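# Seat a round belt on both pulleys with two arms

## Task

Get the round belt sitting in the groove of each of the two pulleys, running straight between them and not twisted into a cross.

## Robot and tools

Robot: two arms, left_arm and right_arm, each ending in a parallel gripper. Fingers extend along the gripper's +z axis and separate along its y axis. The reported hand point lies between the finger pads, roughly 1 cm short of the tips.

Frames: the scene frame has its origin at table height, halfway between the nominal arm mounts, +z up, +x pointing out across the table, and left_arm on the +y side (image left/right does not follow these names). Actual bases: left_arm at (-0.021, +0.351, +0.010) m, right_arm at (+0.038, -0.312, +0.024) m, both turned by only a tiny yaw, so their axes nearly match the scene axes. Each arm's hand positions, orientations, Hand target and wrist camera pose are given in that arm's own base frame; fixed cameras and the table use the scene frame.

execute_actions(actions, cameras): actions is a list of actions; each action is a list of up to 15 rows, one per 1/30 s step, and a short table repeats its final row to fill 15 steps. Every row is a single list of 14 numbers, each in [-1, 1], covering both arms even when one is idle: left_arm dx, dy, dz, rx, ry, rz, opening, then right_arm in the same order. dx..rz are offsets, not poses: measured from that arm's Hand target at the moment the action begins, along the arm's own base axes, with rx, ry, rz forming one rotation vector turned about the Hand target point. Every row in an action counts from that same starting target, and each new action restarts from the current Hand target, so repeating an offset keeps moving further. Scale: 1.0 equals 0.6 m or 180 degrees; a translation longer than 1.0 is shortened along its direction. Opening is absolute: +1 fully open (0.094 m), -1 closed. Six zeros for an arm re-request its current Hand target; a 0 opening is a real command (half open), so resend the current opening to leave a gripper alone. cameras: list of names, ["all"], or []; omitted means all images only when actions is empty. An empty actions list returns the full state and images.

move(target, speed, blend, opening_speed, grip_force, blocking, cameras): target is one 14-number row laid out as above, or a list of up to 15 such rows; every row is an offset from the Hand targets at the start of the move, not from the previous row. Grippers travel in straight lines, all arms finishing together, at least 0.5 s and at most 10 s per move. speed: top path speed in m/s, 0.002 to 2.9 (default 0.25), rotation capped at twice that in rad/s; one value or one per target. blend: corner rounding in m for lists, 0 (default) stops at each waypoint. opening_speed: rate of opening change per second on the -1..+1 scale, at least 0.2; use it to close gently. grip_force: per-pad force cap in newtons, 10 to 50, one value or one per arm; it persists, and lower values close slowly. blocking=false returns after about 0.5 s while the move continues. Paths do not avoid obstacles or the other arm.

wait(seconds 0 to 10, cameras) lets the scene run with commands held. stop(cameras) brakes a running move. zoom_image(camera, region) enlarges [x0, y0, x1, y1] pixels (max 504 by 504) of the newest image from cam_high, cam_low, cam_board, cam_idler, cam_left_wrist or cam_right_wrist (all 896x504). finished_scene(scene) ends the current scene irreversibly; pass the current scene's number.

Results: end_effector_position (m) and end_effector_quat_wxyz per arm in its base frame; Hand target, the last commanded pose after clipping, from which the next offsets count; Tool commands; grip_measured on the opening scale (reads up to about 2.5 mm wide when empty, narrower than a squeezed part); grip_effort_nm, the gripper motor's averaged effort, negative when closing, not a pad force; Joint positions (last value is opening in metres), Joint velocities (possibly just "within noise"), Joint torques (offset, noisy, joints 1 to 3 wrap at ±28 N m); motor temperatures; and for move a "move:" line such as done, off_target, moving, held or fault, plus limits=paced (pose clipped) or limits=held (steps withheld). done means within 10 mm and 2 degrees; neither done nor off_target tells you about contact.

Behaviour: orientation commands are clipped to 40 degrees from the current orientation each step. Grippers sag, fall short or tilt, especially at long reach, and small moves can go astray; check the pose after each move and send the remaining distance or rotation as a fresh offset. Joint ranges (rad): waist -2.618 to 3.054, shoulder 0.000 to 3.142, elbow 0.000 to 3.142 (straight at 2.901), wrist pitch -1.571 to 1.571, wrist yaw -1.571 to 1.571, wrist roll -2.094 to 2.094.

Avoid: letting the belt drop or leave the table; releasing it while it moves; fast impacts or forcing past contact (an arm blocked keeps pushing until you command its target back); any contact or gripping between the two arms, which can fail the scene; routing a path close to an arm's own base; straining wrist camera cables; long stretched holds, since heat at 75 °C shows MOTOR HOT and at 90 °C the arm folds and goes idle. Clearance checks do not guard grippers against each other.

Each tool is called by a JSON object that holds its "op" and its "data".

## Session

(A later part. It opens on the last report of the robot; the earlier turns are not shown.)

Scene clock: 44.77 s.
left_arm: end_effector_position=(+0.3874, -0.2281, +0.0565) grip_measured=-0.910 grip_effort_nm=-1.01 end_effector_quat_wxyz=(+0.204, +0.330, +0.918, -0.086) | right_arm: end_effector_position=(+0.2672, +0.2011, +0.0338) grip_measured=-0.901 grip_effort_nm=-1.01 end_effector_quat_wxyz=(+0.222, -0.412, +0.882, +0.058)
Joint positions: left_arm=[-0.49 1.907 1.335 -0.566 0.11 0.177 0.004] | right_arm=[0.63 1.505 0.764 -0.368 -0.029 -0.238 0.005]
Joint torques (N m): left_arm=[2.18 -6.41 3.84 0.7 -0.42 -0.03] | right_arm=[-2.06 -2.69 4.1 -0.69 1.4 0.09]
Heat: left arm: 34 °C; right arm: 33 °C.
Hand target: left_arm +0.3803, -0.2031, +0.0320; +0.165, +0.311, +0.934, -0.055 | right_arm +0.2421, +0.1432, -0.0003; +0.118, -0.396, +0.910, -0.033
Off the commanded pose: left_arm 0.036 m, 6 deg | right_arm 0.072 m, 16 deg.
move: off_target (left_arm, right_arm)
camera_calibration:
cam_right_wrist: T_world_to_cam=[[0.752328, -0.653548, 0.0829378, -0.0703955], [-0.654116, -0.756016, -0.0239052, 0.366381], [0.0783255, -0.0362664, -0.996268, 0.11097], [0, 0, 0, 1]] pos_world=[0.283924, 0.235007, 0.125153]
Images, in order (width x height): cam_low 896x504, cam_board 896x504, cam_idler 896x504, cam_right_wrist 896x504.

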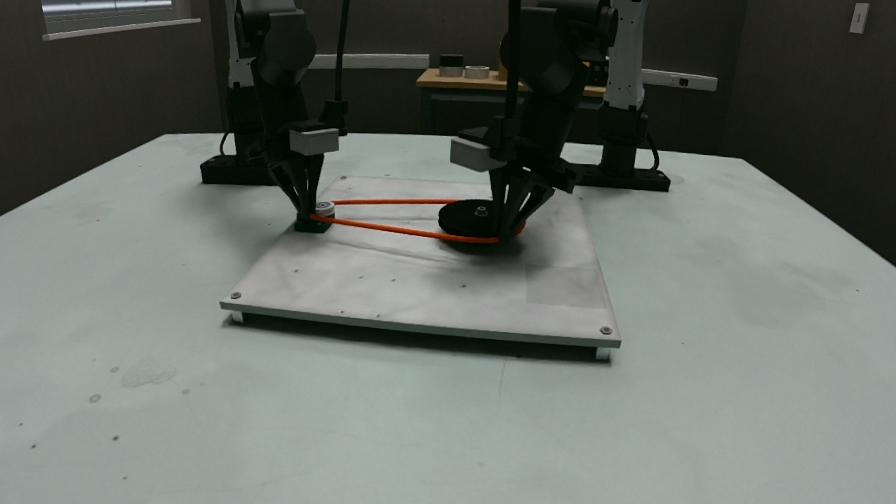

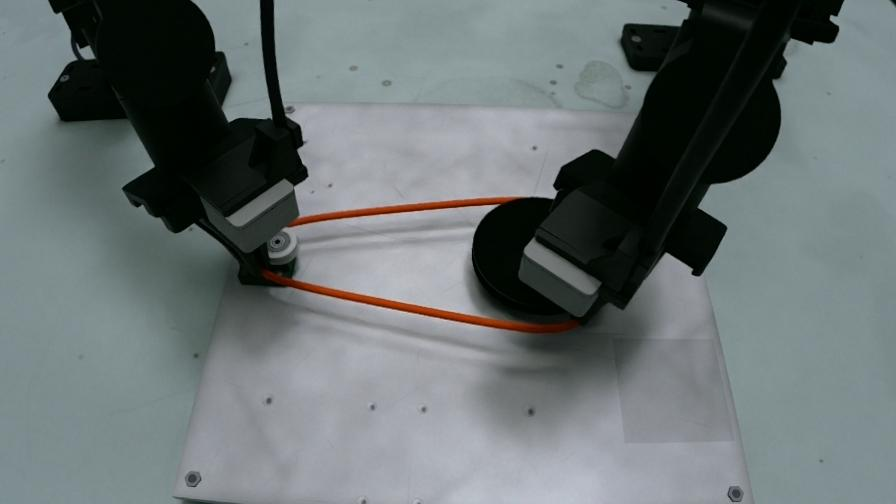

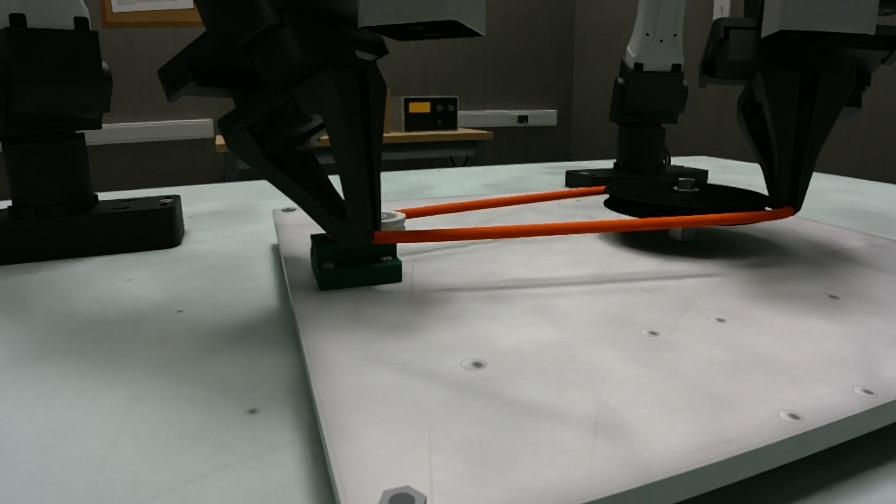

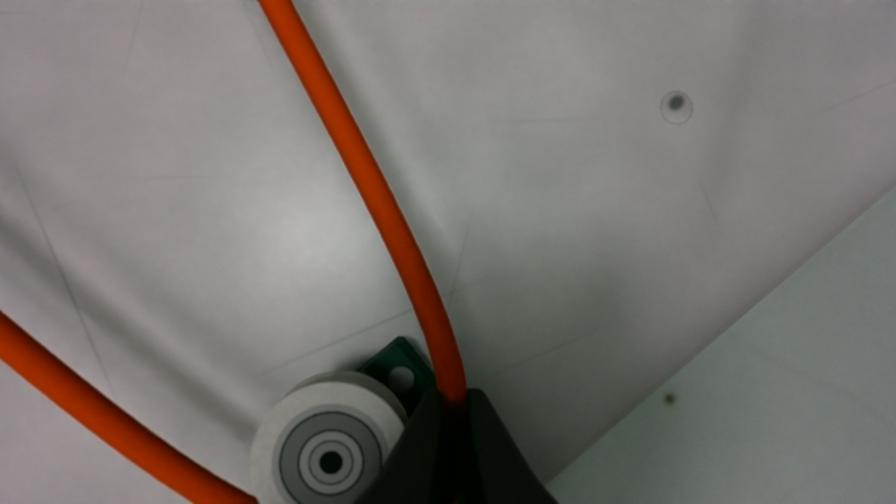

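{"op": "move", "data": {"target": [[0,0,0,0,0,0,-1,0.03,0.055,0.05,0.05,0,0,-1]], "cameras": ["cam_idler","cam_board","cam_low"], "speed": 0.04}}

{"op": "zoom_image", "data": {"camera": "cam_idler", "region": [280, 120, 530, 300]}}

{"op": "zoom_image", "data": {"camera": "cam_low", "region": [270, 160, 430, 260]}}

Scene clock: 47.70 s.
left_arm: end_effector_position=(+0.3880, -0.2267, +0.0551) grip_measured=-0.910 grip_effort_nm=-1.01 end_effector_quat_wxyz=(+0.202, +0.329, +0.918, -0.084) | right_arm: end_effector_position=(+0.2684, +0.2061, +0.0428) grip_measured=-0.901 grip_effort_nm=-1.01 end_effector_quat_wxyz=(+0.200, -0.401, +0.890, +0.081)
Joint positions: left_arm=[-0.488 1.91 1.335 -0.566 0.106 0.177 0.004] | right_arm=[0.613 1.526 0.838 -0.456 -0.081 -0.215 0.005]
Joint torques (N m): left_arm=[2.02 -6.64 3.85 0.69 -0.39 -0.03] | right_arm=[-2.66 -3.93 6.52 -0.03 0.6 0.16]
Heat: left arm: 34 °C; right arm: 33 °C.
Hand target: left_arm +0.3803, -0.2031, +0.0321; +0.165, +0.311, +0.934, -0.055 | right_arm +0.2600, +0.1763, +0.0297; +0.149, -0.386, +0.910, +0.038
Off the commanded pose: left_arm 0.034 m, 6 deg | right_arm 0.034 m, 8 deg.
move: off_target (left_arm, right_arm)
Images, in order (width x height): cam_low 896x504, cam_board 896x504, cam_idler 896x504.

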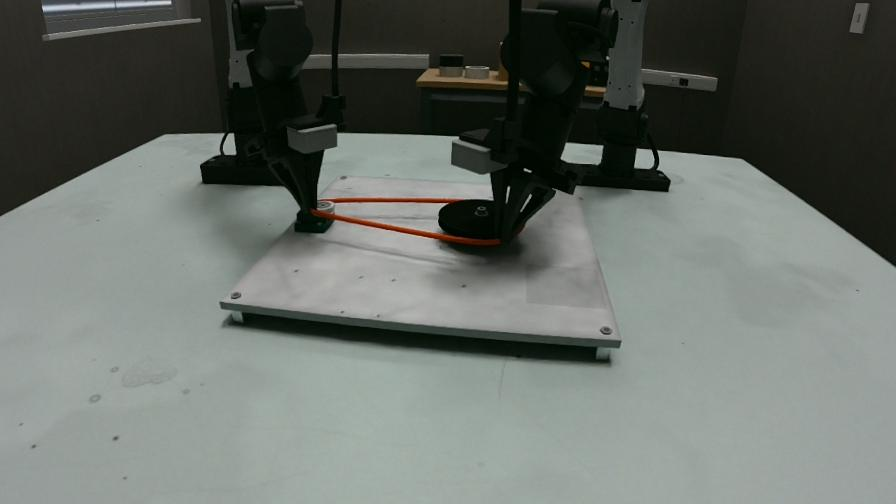

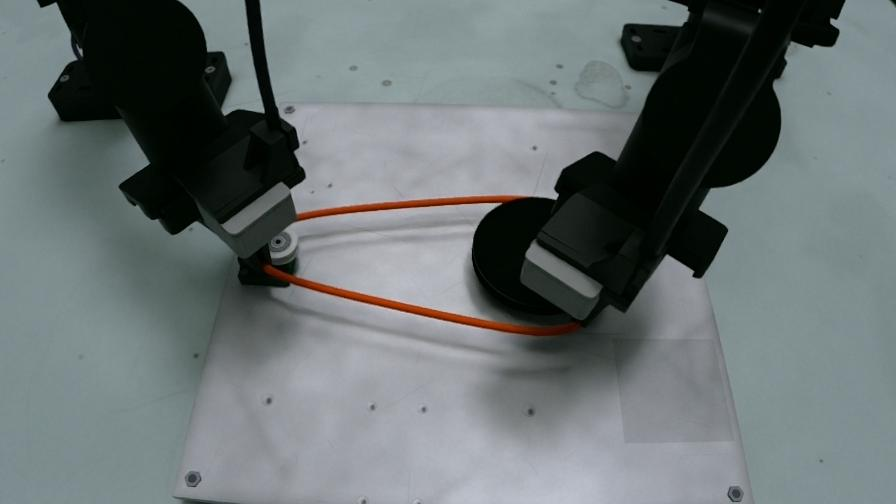

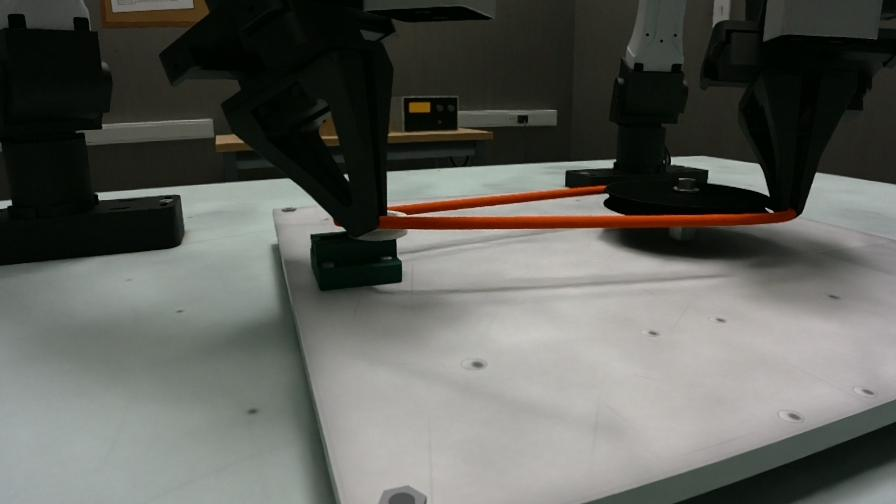

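Scaled by 2.016 from the camera's 896x504 image, which has a finer 1280x720 frame.

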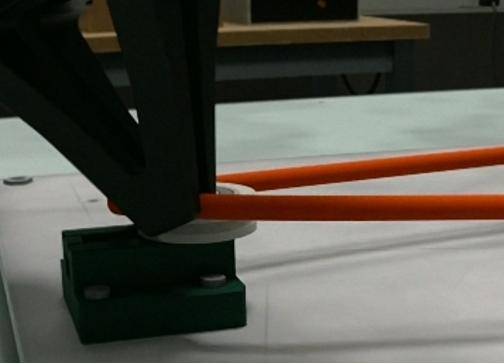

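Scaled by 3.150 from the camera's 896x504 image, which has a finer 1280x720 frame.

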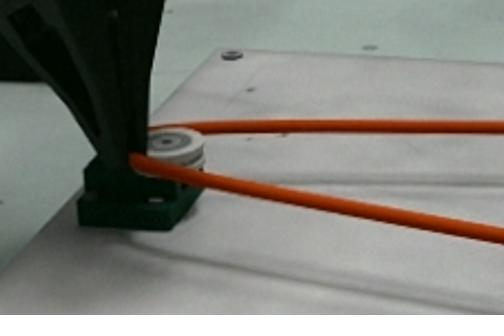

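{"op": "move", "data": {"target": [0,0,0,0,0,0,-1,0,-0.02,-0.045,0,0,0,-1], "speed": 0.06, "cameras": ["cam_idler","cam_low","cam_board"]}}

{"op": "zoom_image", "data": {"camera": "cam_idler", "region": [280, 120, 530, 300]}}

{"op": "zoom_image", "data": {"camera": "cam_board", "region": [180, 150, 400, 310]}}

{"op": "zoom_image", "data": {"camera": "cam_low", "region": [270, 160, 430, 260]}}

Scene clock: 51.47 s.
left_arm: end_effector_position=(+0.3874, -0.2247, +0.0535) grip_measured=-0.910 grip_effort_nm=-1.01 end_effector_quat_wxyz=(+0.200, +0.328, +0.920, -0.082) | right_arm: end_effector_position=(+0.2719, +0.2069, +0.0340) grip_measured=-0.901 grip_effort_nm=-1.01 end_effector_quat_wxyz=(+0.209, -0.400, +0.887, +0.102)
Joint positions: left_arm=[-0.485 1.91 1.331 -0.567 0.103 0.177 0.004] | right_arm=[0.584 1.542 0.799 -0.377 -0.131 -0.234 0.005]
Joint torques (N m): left_arm=[1.81 -6.61 4.18 0.7 -0.35 -0.03] | right_arm=[-3.12 -3 2.89 0.33 0.94 -0.08]
Heat: left arm: 34 °C; right arm: 33 °C.
Hand target: left_arm +0.3802, -0.2031, +0.0321; +0.165, +0.311, +0.934, -0.055 | right_arm +0.2600, +0.1642, +0.0026; +0.148, -0.386, +0.910, +0.038
Off the commanded pose: left_arm 0.031 m, 6 deg | right_arm 0.054 m, 10 deg.
move: off_target (left_arm, right_arm)
Images, in order (width x height): cam_low 896x504, cam_board 896x504, cam_idler 896x504.

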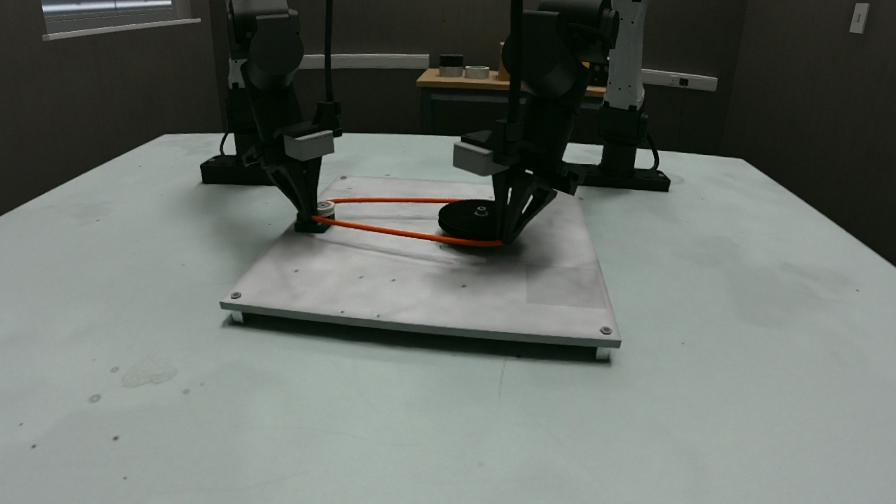

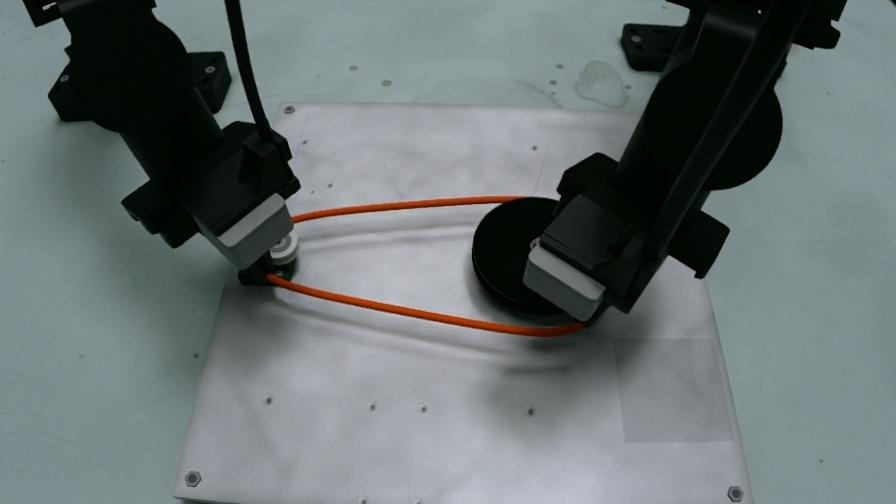

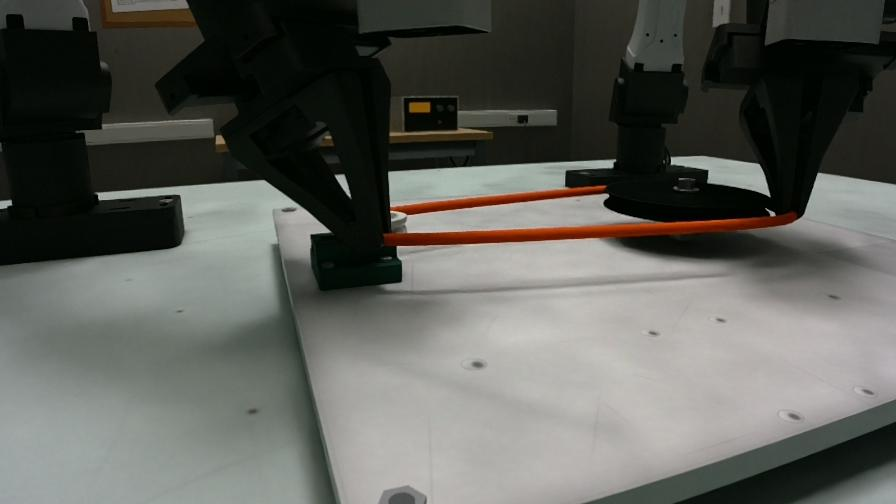

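Scaled by 2.016 from the camera's 896x504 image, which has a finer 1280x720 frame.

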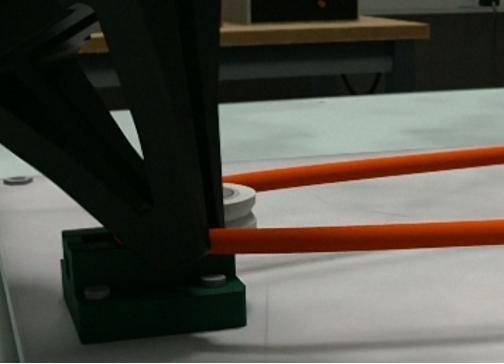

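Scaled by 2.291 from the camera's 896x504 image, which has a finer 1280x720 frame.

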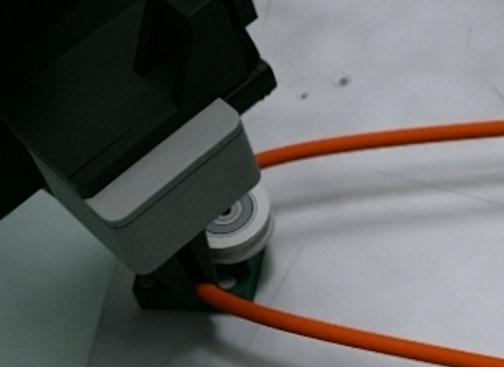

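Scaled by 3.150 from the camera's 896x504 image, which has a finer 1280x720 frame.

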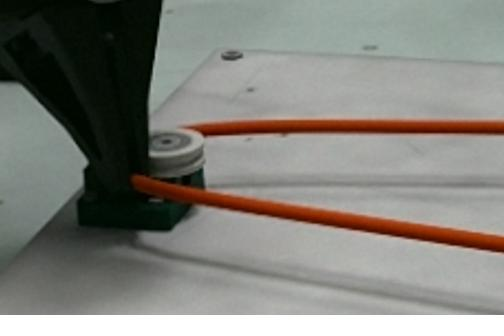

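{"op": "move", "data": {"target": [0,0,0,0,0,0,-1,0,0,0,0,0,0,-0.78], "opening_speed": 0.3, "cameras": ["cam_idler","cam_low","cam_board"]}}

{"op": "zoom_image", "data": {"camera": "cam_idler", "region": [280, 120, 530, 300]}}

{"op": "zoom_image", "data": {"camera": "cam_low", "region": [270, 160, 430, 260]}}

{"op": "zoom_image", "data": {"camera": "cam_board", "region": [180, 150, 400, 310]}}

Scene clock: 53.47 s.
left_arm: end_effector_position=(+0.3874, -0.2247, +0.0535) grip_measured=-0.910 grip_effort_nm=-1.01 end_effector_quat_wxyz=(+0.200, +0.328, +0.920, -0.082) | right_arm: end_effector_position=(+0.2729, +0.2056, +0.0335) grip_measured=-0.781 grip_effort_nm=0.06 end_effector_quat_wxyz=(+0.210, -0.399, +0.887, +0.101)
Joint positions: left_arm=[-0.485 1.91 1.331 -0.567 0.103 0.177 0.004] | right_arm=[0.579 1.542 0.796 -0.372 -0.131 -0.236 0.01]
Joint torques (N m): left_arm=[1.8 -6.61 4.16 0.7 -0.35 -0.03] | right_arm=[-2.62 -3.02 3 0.33 0.93 -0.05]
Heat: left arm: 34 °C; right arm: 33 °C.
Hand target: left_arm +0.3802, -0.2031, +0.0321; +0.165, +0.311, +0.934, -0.055 | right_arm +0.2599, +0.1642, +0.0026; +0.148, -0.386, +0.910, +0.038
Off the commanded pose: left_arm 0.031 m, 6 deg | right_arm 0.053 m, 11 deg.
move: off_target (left_arm, right_arm)
Images, in order (width x height): cam_low 896x504, cam_board 896x504, cam_idler 896x504.

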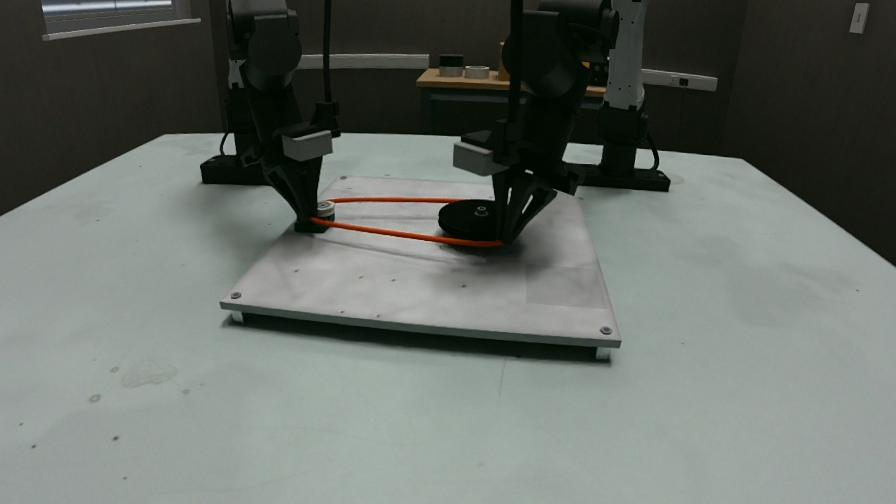

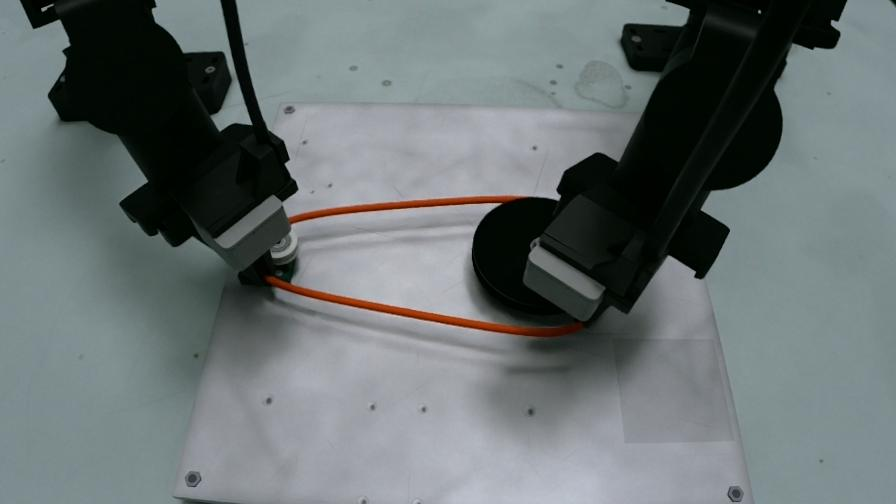

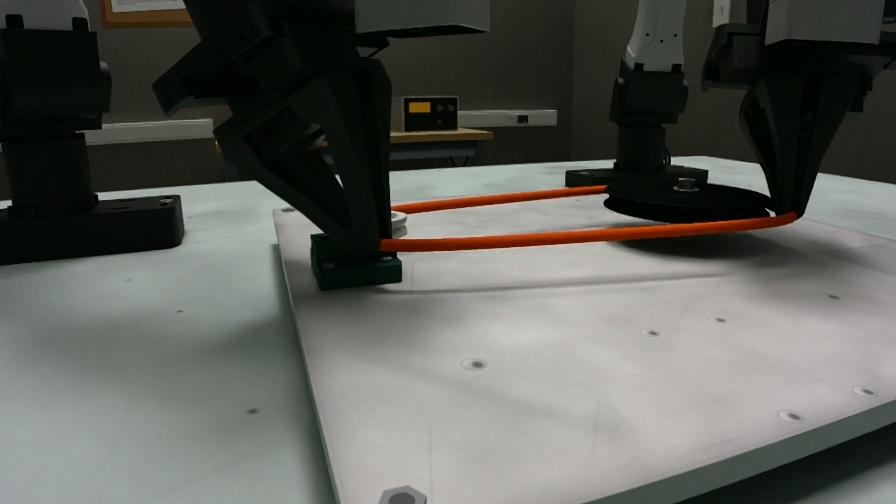

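Scaled by 2.016 from the camera's 896x504 image, which has a finer 1280x720 frame.

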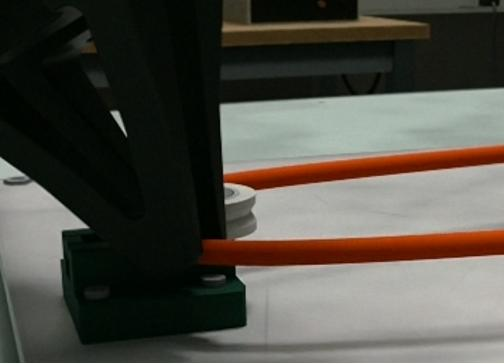

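Scaled by 3.150 from the camera's 896x504 image, which has a finer 1280x720 frame.

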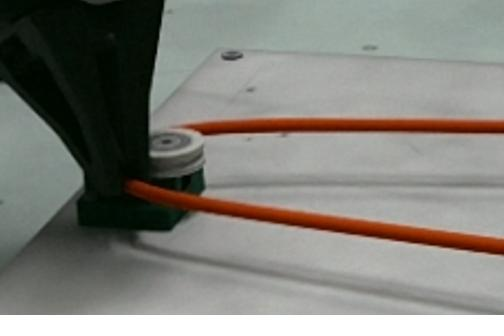

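Scaled by 2.291 from the camera's 896x504 image, which has a finer 1280x720 frame.

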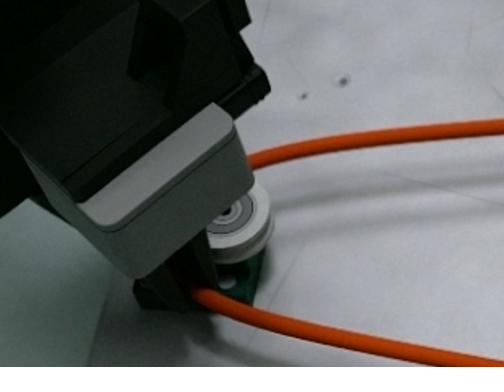

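{"op": "move", "data": {"target": [[0,0,0,0,0,0,-1,0,0,0,0,0,0,-0.65],[0,0,0,0,0,0,-1,0.01,0.045,0.2,0,0,0,-0.65]], "opening_speed": 0.4, "speed": 0.08, "cameras": ["cam_idler","cam_low","cam_board"]}}

{"op": "zoom_image", "data": {"camera": "cam_idler", "region": [280, 120, 530, 300]}}

{"op": "zoom_image", "data": {"camera": "cam_low", "region": [270, 160, 430, 260]}}

Scene clock: 58.50 s.
left_arm: end_effector_position=(+0.3805, -0.2135, +0.0446) grip_measured=-0.910 grip_effort_nm=-1.01 end_effector_quat_wxyz=(+0.177, +0.323, +0.927, -0.070) | right_arm: end_effector_position=(+0.2619, +0.1891, +0.1089) grip_measured=-0.651 grip_effort_nm=0.07 end_effector_quat_wxyz=(+0.131, -0.388, +0.911, +0.041)
Joint positions: left_arm=[-0.476 1.915 1.322 -0.604 0.088 0.177 0.004] | right_arm=[0.611 1.516 1.159 -0.94 -0.027 -0.191 0.016]
Joint torques (N m): left_arm=[1.03 -6.84 4.75 1 -0.19 -0.02] | right_arm=[0.31 -6.8 8.23 0.76 0.21 0.18]
Heat: left arm: 34 °C; right arm: 33 °C.
Hand target: left_arm +0.3801, -0.2031, +0.0320; +0.165, +0.311, +0.934, -0.055 | right_arm +0.2660, +0.1911, +0.1227; +0.149, -0.386, +0.910, +0.038
Off the commanded pose: left_arm 0.016 m, 3 deg | right_arm 0.014 m, 2 deg.
move: off_target (left_arm, right_arm)
Images, in order (width x height): cam_low 896x504, cam_board 896x504, cam_idler 896x504.

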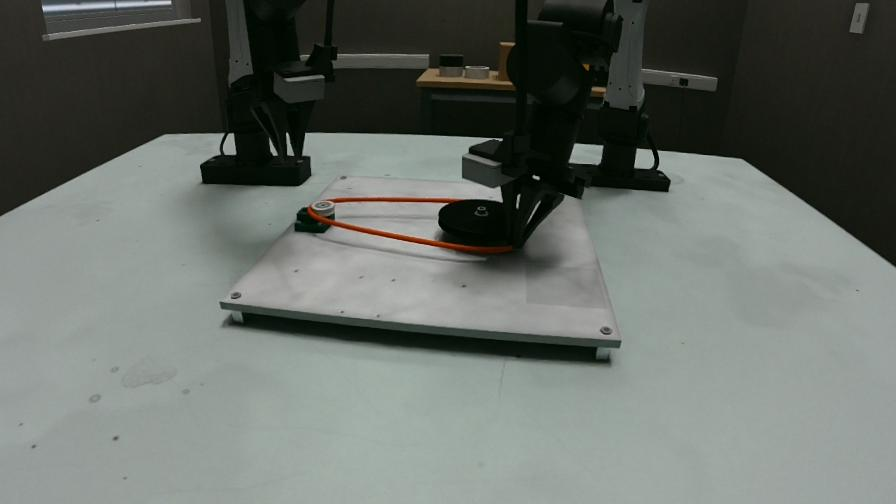

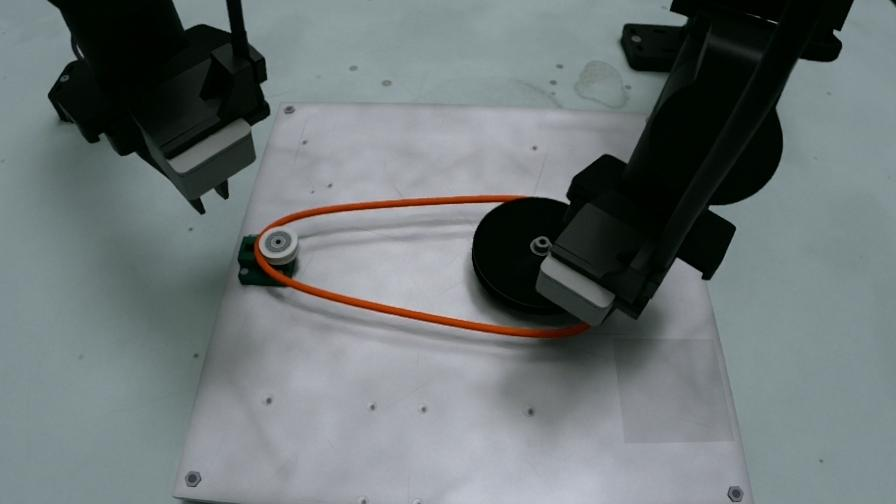

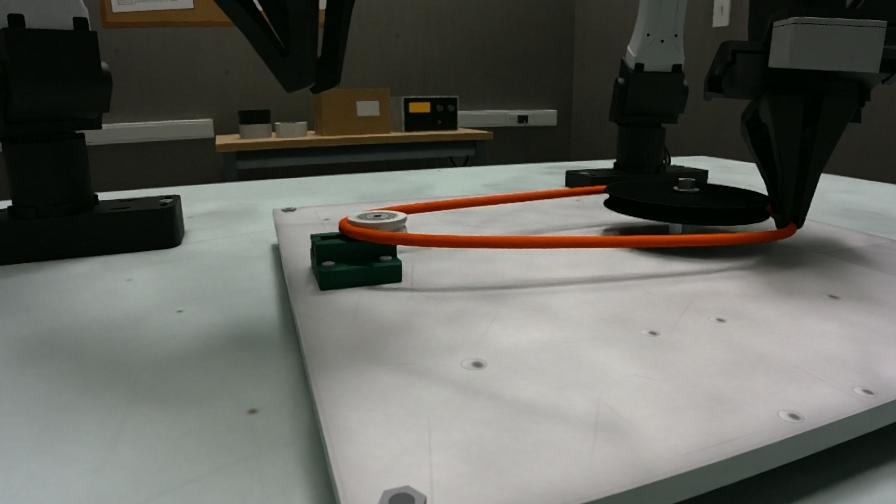

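Scaled by 2.016 from the camera's 896x504 image, which has a finer 1280x720 frame.

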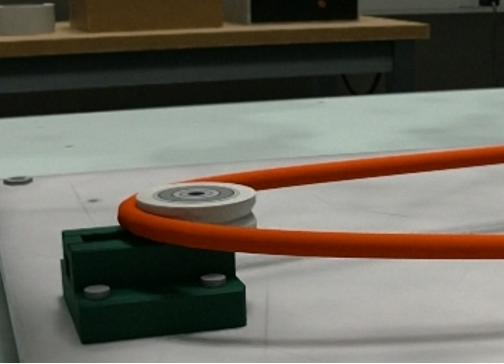

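Scaled by 3.150 from the camera's 896x504 image, which has a finer 1280x720 frame.

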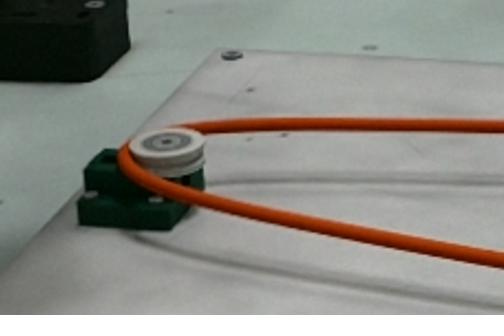

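{"op": "move", "data": {"target": [0.025,0.05,0.035,0,0,0,-1,-0.08,-0.25,0.1,0,0,0,-0.65], "speed": 0.06, "cameras": ["cam_idler","cam_low","cam_board"]}}

{"op": "zoom_image", "data": {"camera": "cam_idler", "region": [330, 130, 820, 270]}}

{"op": "zoom_image", "data": {"camera": "cam_low", "region": [290, 170, 560, 270]}}

Scene clock: 62.53 s.
left_arm: end_effector_position=(+0.3657, -0.1952, +0.0388) grip_measured=-0.910 grip_effort_nm=-1.01 end_effector_quat_wxyz=(+0.130, +0.326, +0.931, -0.095) | right_arm: end_effector_position=(+0.2166, +0.0391, +0.1711) grip_measured=-0.651 grip_effort_nm=0.07 end_effector_quat_wxyz=(+0.131, -0.383, +0.914, +0.035)
Joint positions: left_arm=[-0.421 1.915 1.322 -0.698 0.165 0.229 0.004] | right_arm=[0.058 1.17 1.147 -1.321 -0.153 -0.719 0.016]
Joint torques (N m): left_arm=[4.3 -8.95 9.32 0.88 -0.67 0.32] | right_arm=[-0.96 -3.52 8.24 0.63 -0.33 0.02]
Heat: left arm: 35 °C; right arm: 33 °C.
Hand target: left_arm +0.3951, -0.1731, +0.0530; +0.165, +0.311, +0.934, -0.055 | right_arm +0.2180, +0.0412, +0.1827; +0.149, -0.386, +0.910, +0.038
Off the commanded pose: left_arm 0.039 m, 6 deg | right_arm 0.012 m, 2 deg.
move: off_target (left_arm, right_arm)
Images, in order (width x height): cam_low 896x504, cam_board 896x504, cam_idler 896x504.

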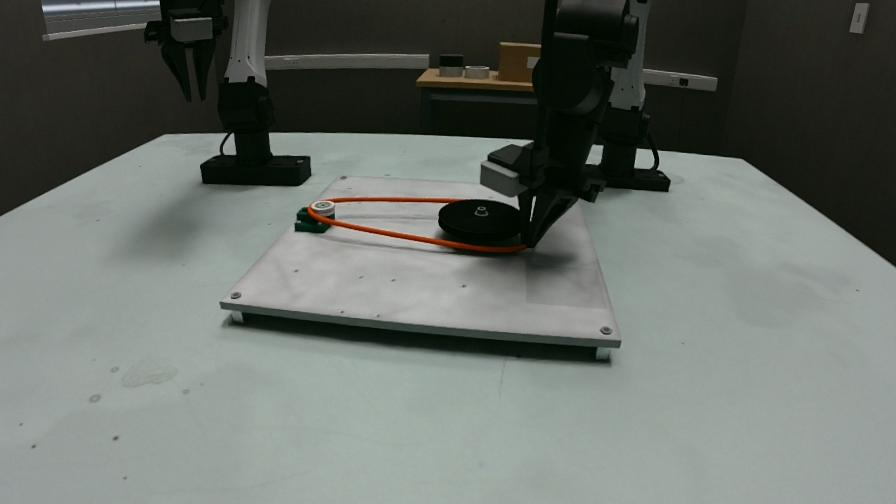

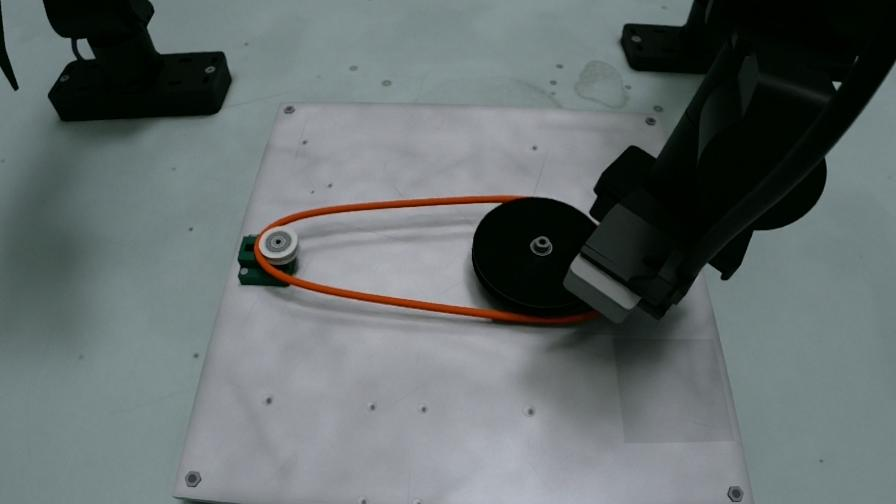

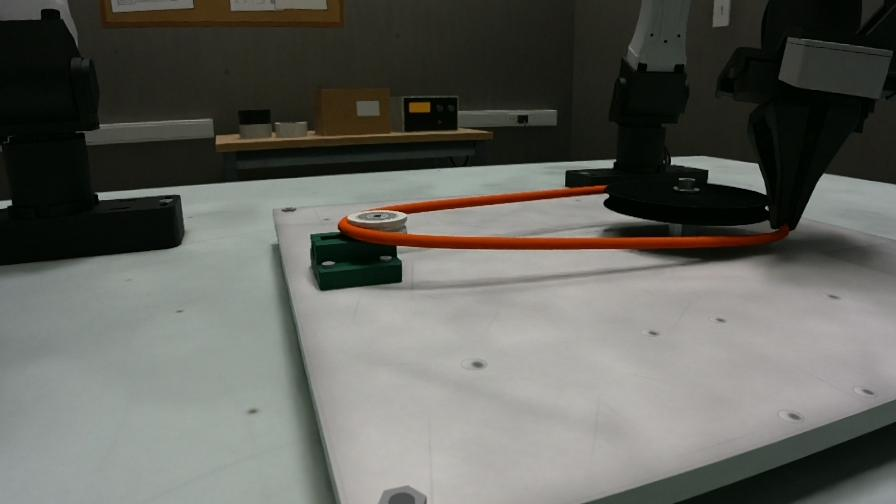

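Scaled by 1.029 from the camera's 896x504 image, which has a finer 1280x720 frame.

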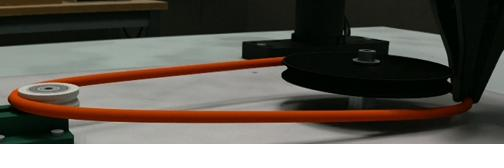

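Scaled by 1.867 from the camera's 896x504 image, which has a finer 1280x720 frame.

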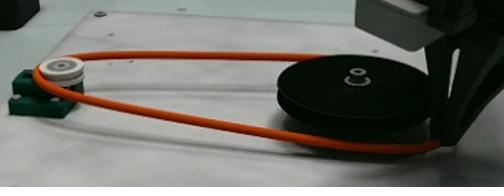

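{"op": "move", "data": {"target": [0.035,0.02,0.04,0,0,0,-1,0,0,0,0,0,0,-0.65], "speed": 0.06, "cameras": ["cam_idler","cam_low","cam_board"]}}

{"op": "zoom_image", "data": {"camera": "cam_idler", "region": [580, 130, 820, 270]}}

{"op": "zoom_image", "data": {"camera": "cam_low", "region": [420, 170, 560, 260]}}

{"op": "zoom_image", "data": {"camera": "cam_board", "region": [220, 160, 660, 380]}}

Scene clock: 64.60 s.
left_arm: end_effector_position=(+0.3694, -0.1926, +0.0592) grip_measured=-0.910 grip_effort_nm=-1.01 end_effector_quat_wxyz=(+0.108, +0.332, +0.930, -0.113) | right_arm: end_effector_position=(+0.2166, +0.0391, +0.1711) grip_measured=-0.651 grip_effort_nm=0.07 end_effector_quat_wxyz=(+0.131, -0.383, +0.914, +0.035)
Joint positions: left_arm=[-0.392 1.938 1.444 -0.846 0.213 0.269 0.004] | right_arm=[0.058 1.17 1.147 -1.321 -0.153 -0.719 0.016]
Joint torques (N m): left_arm=[6.17 -8.98 10.91 1.06 -1 0.36] | right_arm=[-0.84 -3.59 8.31 0.68 -0.27 -0.02]
Heat: left arm: 35 °C; right arm: 33 °C.
Hand target: left_arm +0.4162, -0.1611, +0.0771; +0.165, +0.311, +0.934, -0.055 | right_arm +0.2180, +0.0412, +0.1827; +0.149, -0.386, +0.910, +0.038
Off the commanded pose: left_arm 0.059 m, 10 deg | right_arm 0.012 m, 2 deg.
move: off_target (left_arm, right_arm)
Images, in order (width x height): cam_low 896x504, cam_board 896x504, cam_idler 896x504.

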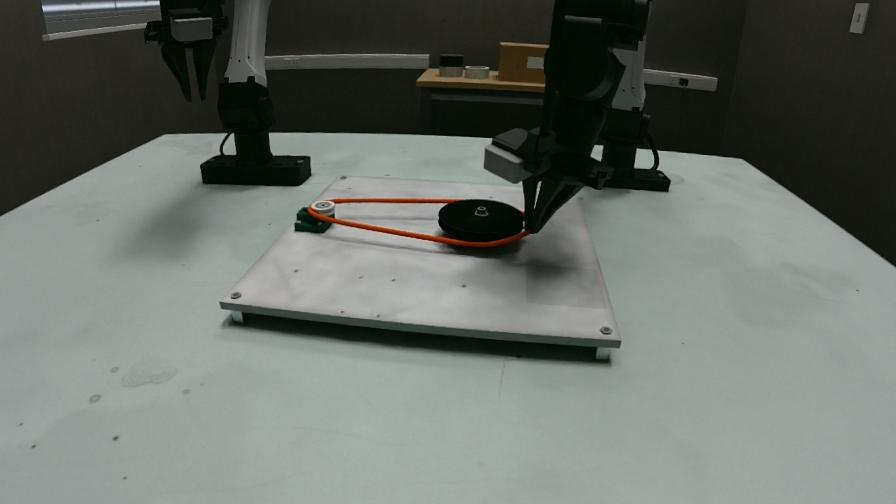

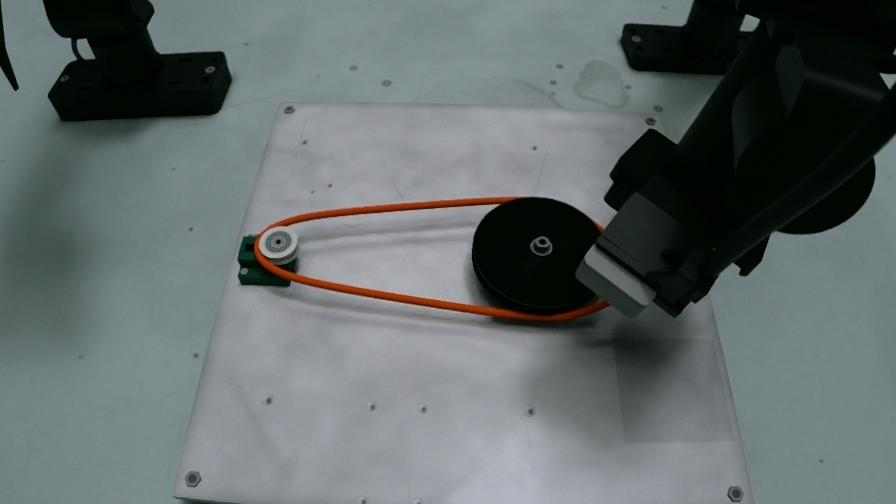

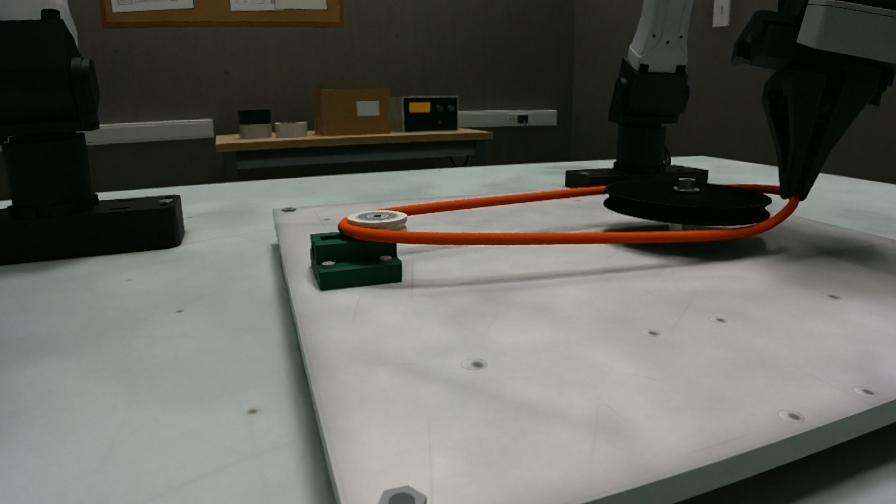

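Scaled by 2.100 from the camera's 896x504 image, which has a finer 1280x720 frame.

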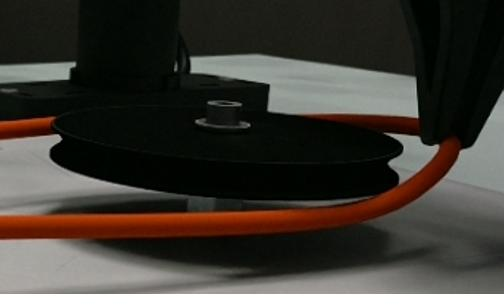

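Scaled by 3.600 from the camera's 896x504 image, which has a finer 1280x720 frame.

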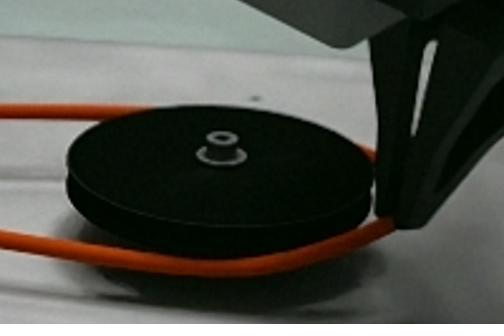

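Scaled by 1.145 from the camera's 896x504 image, which has a finer 1280x720 frame.

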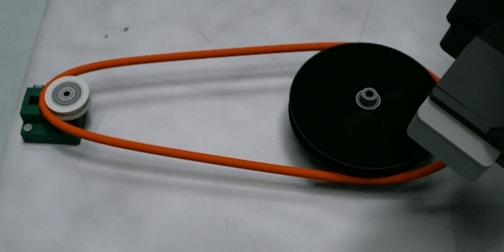

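{"op": "move", "data": {"target": [0.03,0.06,0.025,0,0,0,-1,0,0,0,0,0,0,-0.65], "speed": 0.06, "cameras": ["cam_idler","cam_low","cam_board"]}}

{"op": "zoom_image", "data": {"camera": "cam_idler", "region": [580, 130, 820, 270]}}

{"op": "zoom_image", "data": {"camera": "cam_low", "region": [420, 170, 560, 260]}}

{"op": "zoom_image", "data": {"camera": "cam_board", "region": [220, 160, 660, 380]}}

Scene clock: 66.60 s.
left_arm: end_effector_position=(+0.3661, -0.1860, +0.0667) grip_measured=-0.910 grip_effort_nm=-1.01 end_effector_quat_wxyz=(+0.085, +0.342, +0.923, -0.157) | right_arm: end_effector_position=(+0.2166, +0.0391, +0.1711) grip_measured=-0.651 grip_effort_nm=0.07 end_effector_quat_wxyz=(+0.131, -0.383, +0.914, +0.035)
Joint positions: left_arm=[-0.337 1.959 1.498 -0.938 0.318 0.345 0.004] | right_arm=[0.058 1.17 1.147 -1.321 -0.153 -0.719 0.016]
Joint torques (N m): left_arm=[10.3 -10.78 12.64 0.95 -1.72 0.47] | right_arm=[-0.84 -3.64 8.28 0.64 -0.25 -0.02]
Heat: left arm: 36 °C; right arm: 33 °C.
Hand target: left_arm +0.4342, -0.1252, +0.0921; +0.165, +0.311, +0.934, -0.055 | right_arm +0.2180, +0.0412, +0.1827; +0.149, -0.386, +0.910, +0.038
Off the commanded pose: left_arm 0.095 m, 15 deg | right_arm 0.012 m, 2 deg.
move: off_target (left_arm, right_arm)
Images, in order (width x height): cam_low 896x504, cam_board 896x504, cam_idler 896x504.

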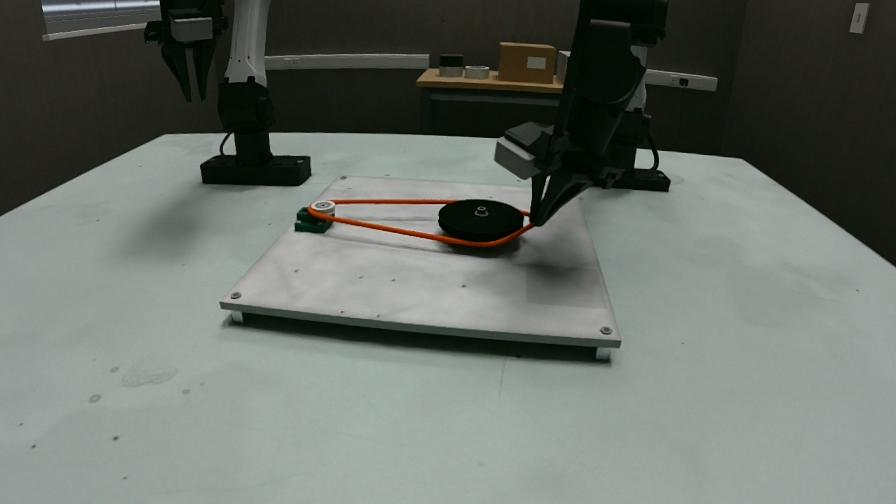

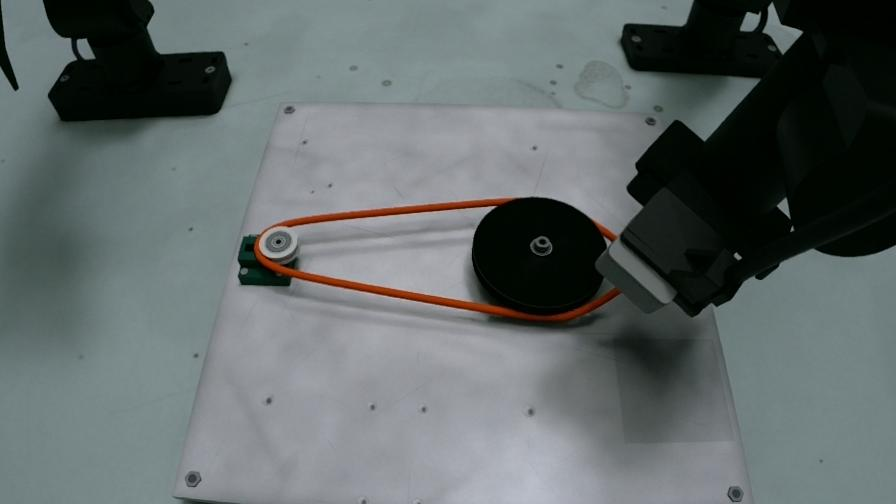

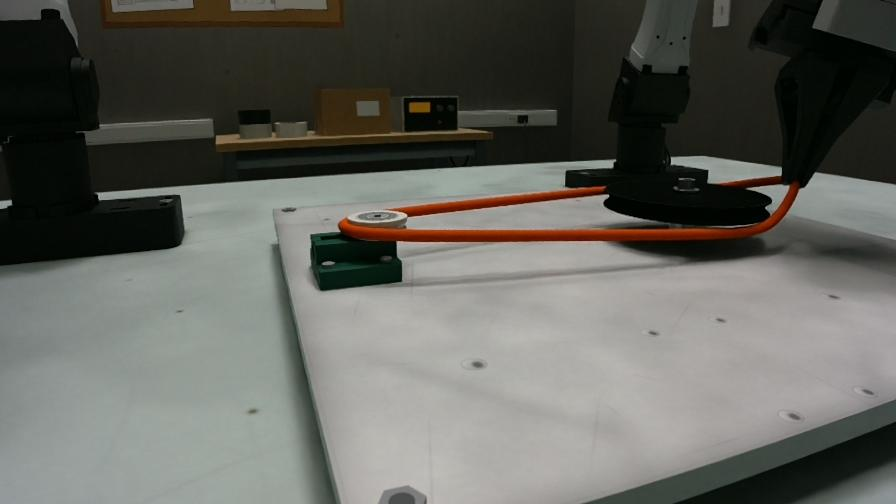

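Scaled by 2.100 from the camera's 896x504 image, which has a finer 1280x720 frame.

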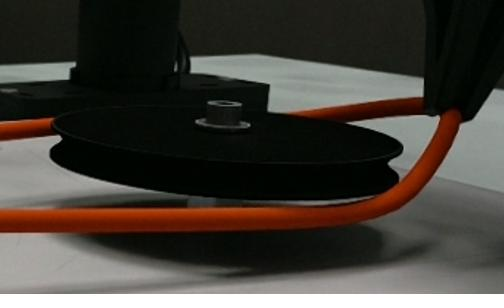

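Scaled by 3.600 from the camera's 896x504 image, which has a finer 1280x720 frame.

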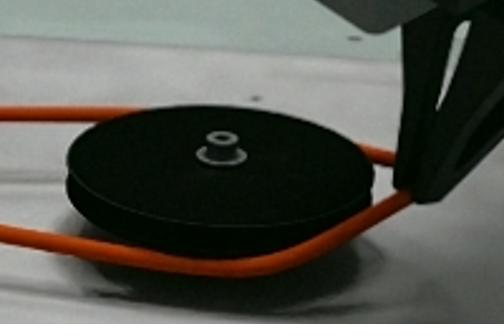

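Scaled by 1.145 from the camera's 896x504 image, which has a finer 1280x720 frame.

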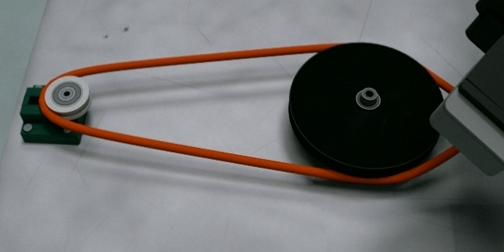

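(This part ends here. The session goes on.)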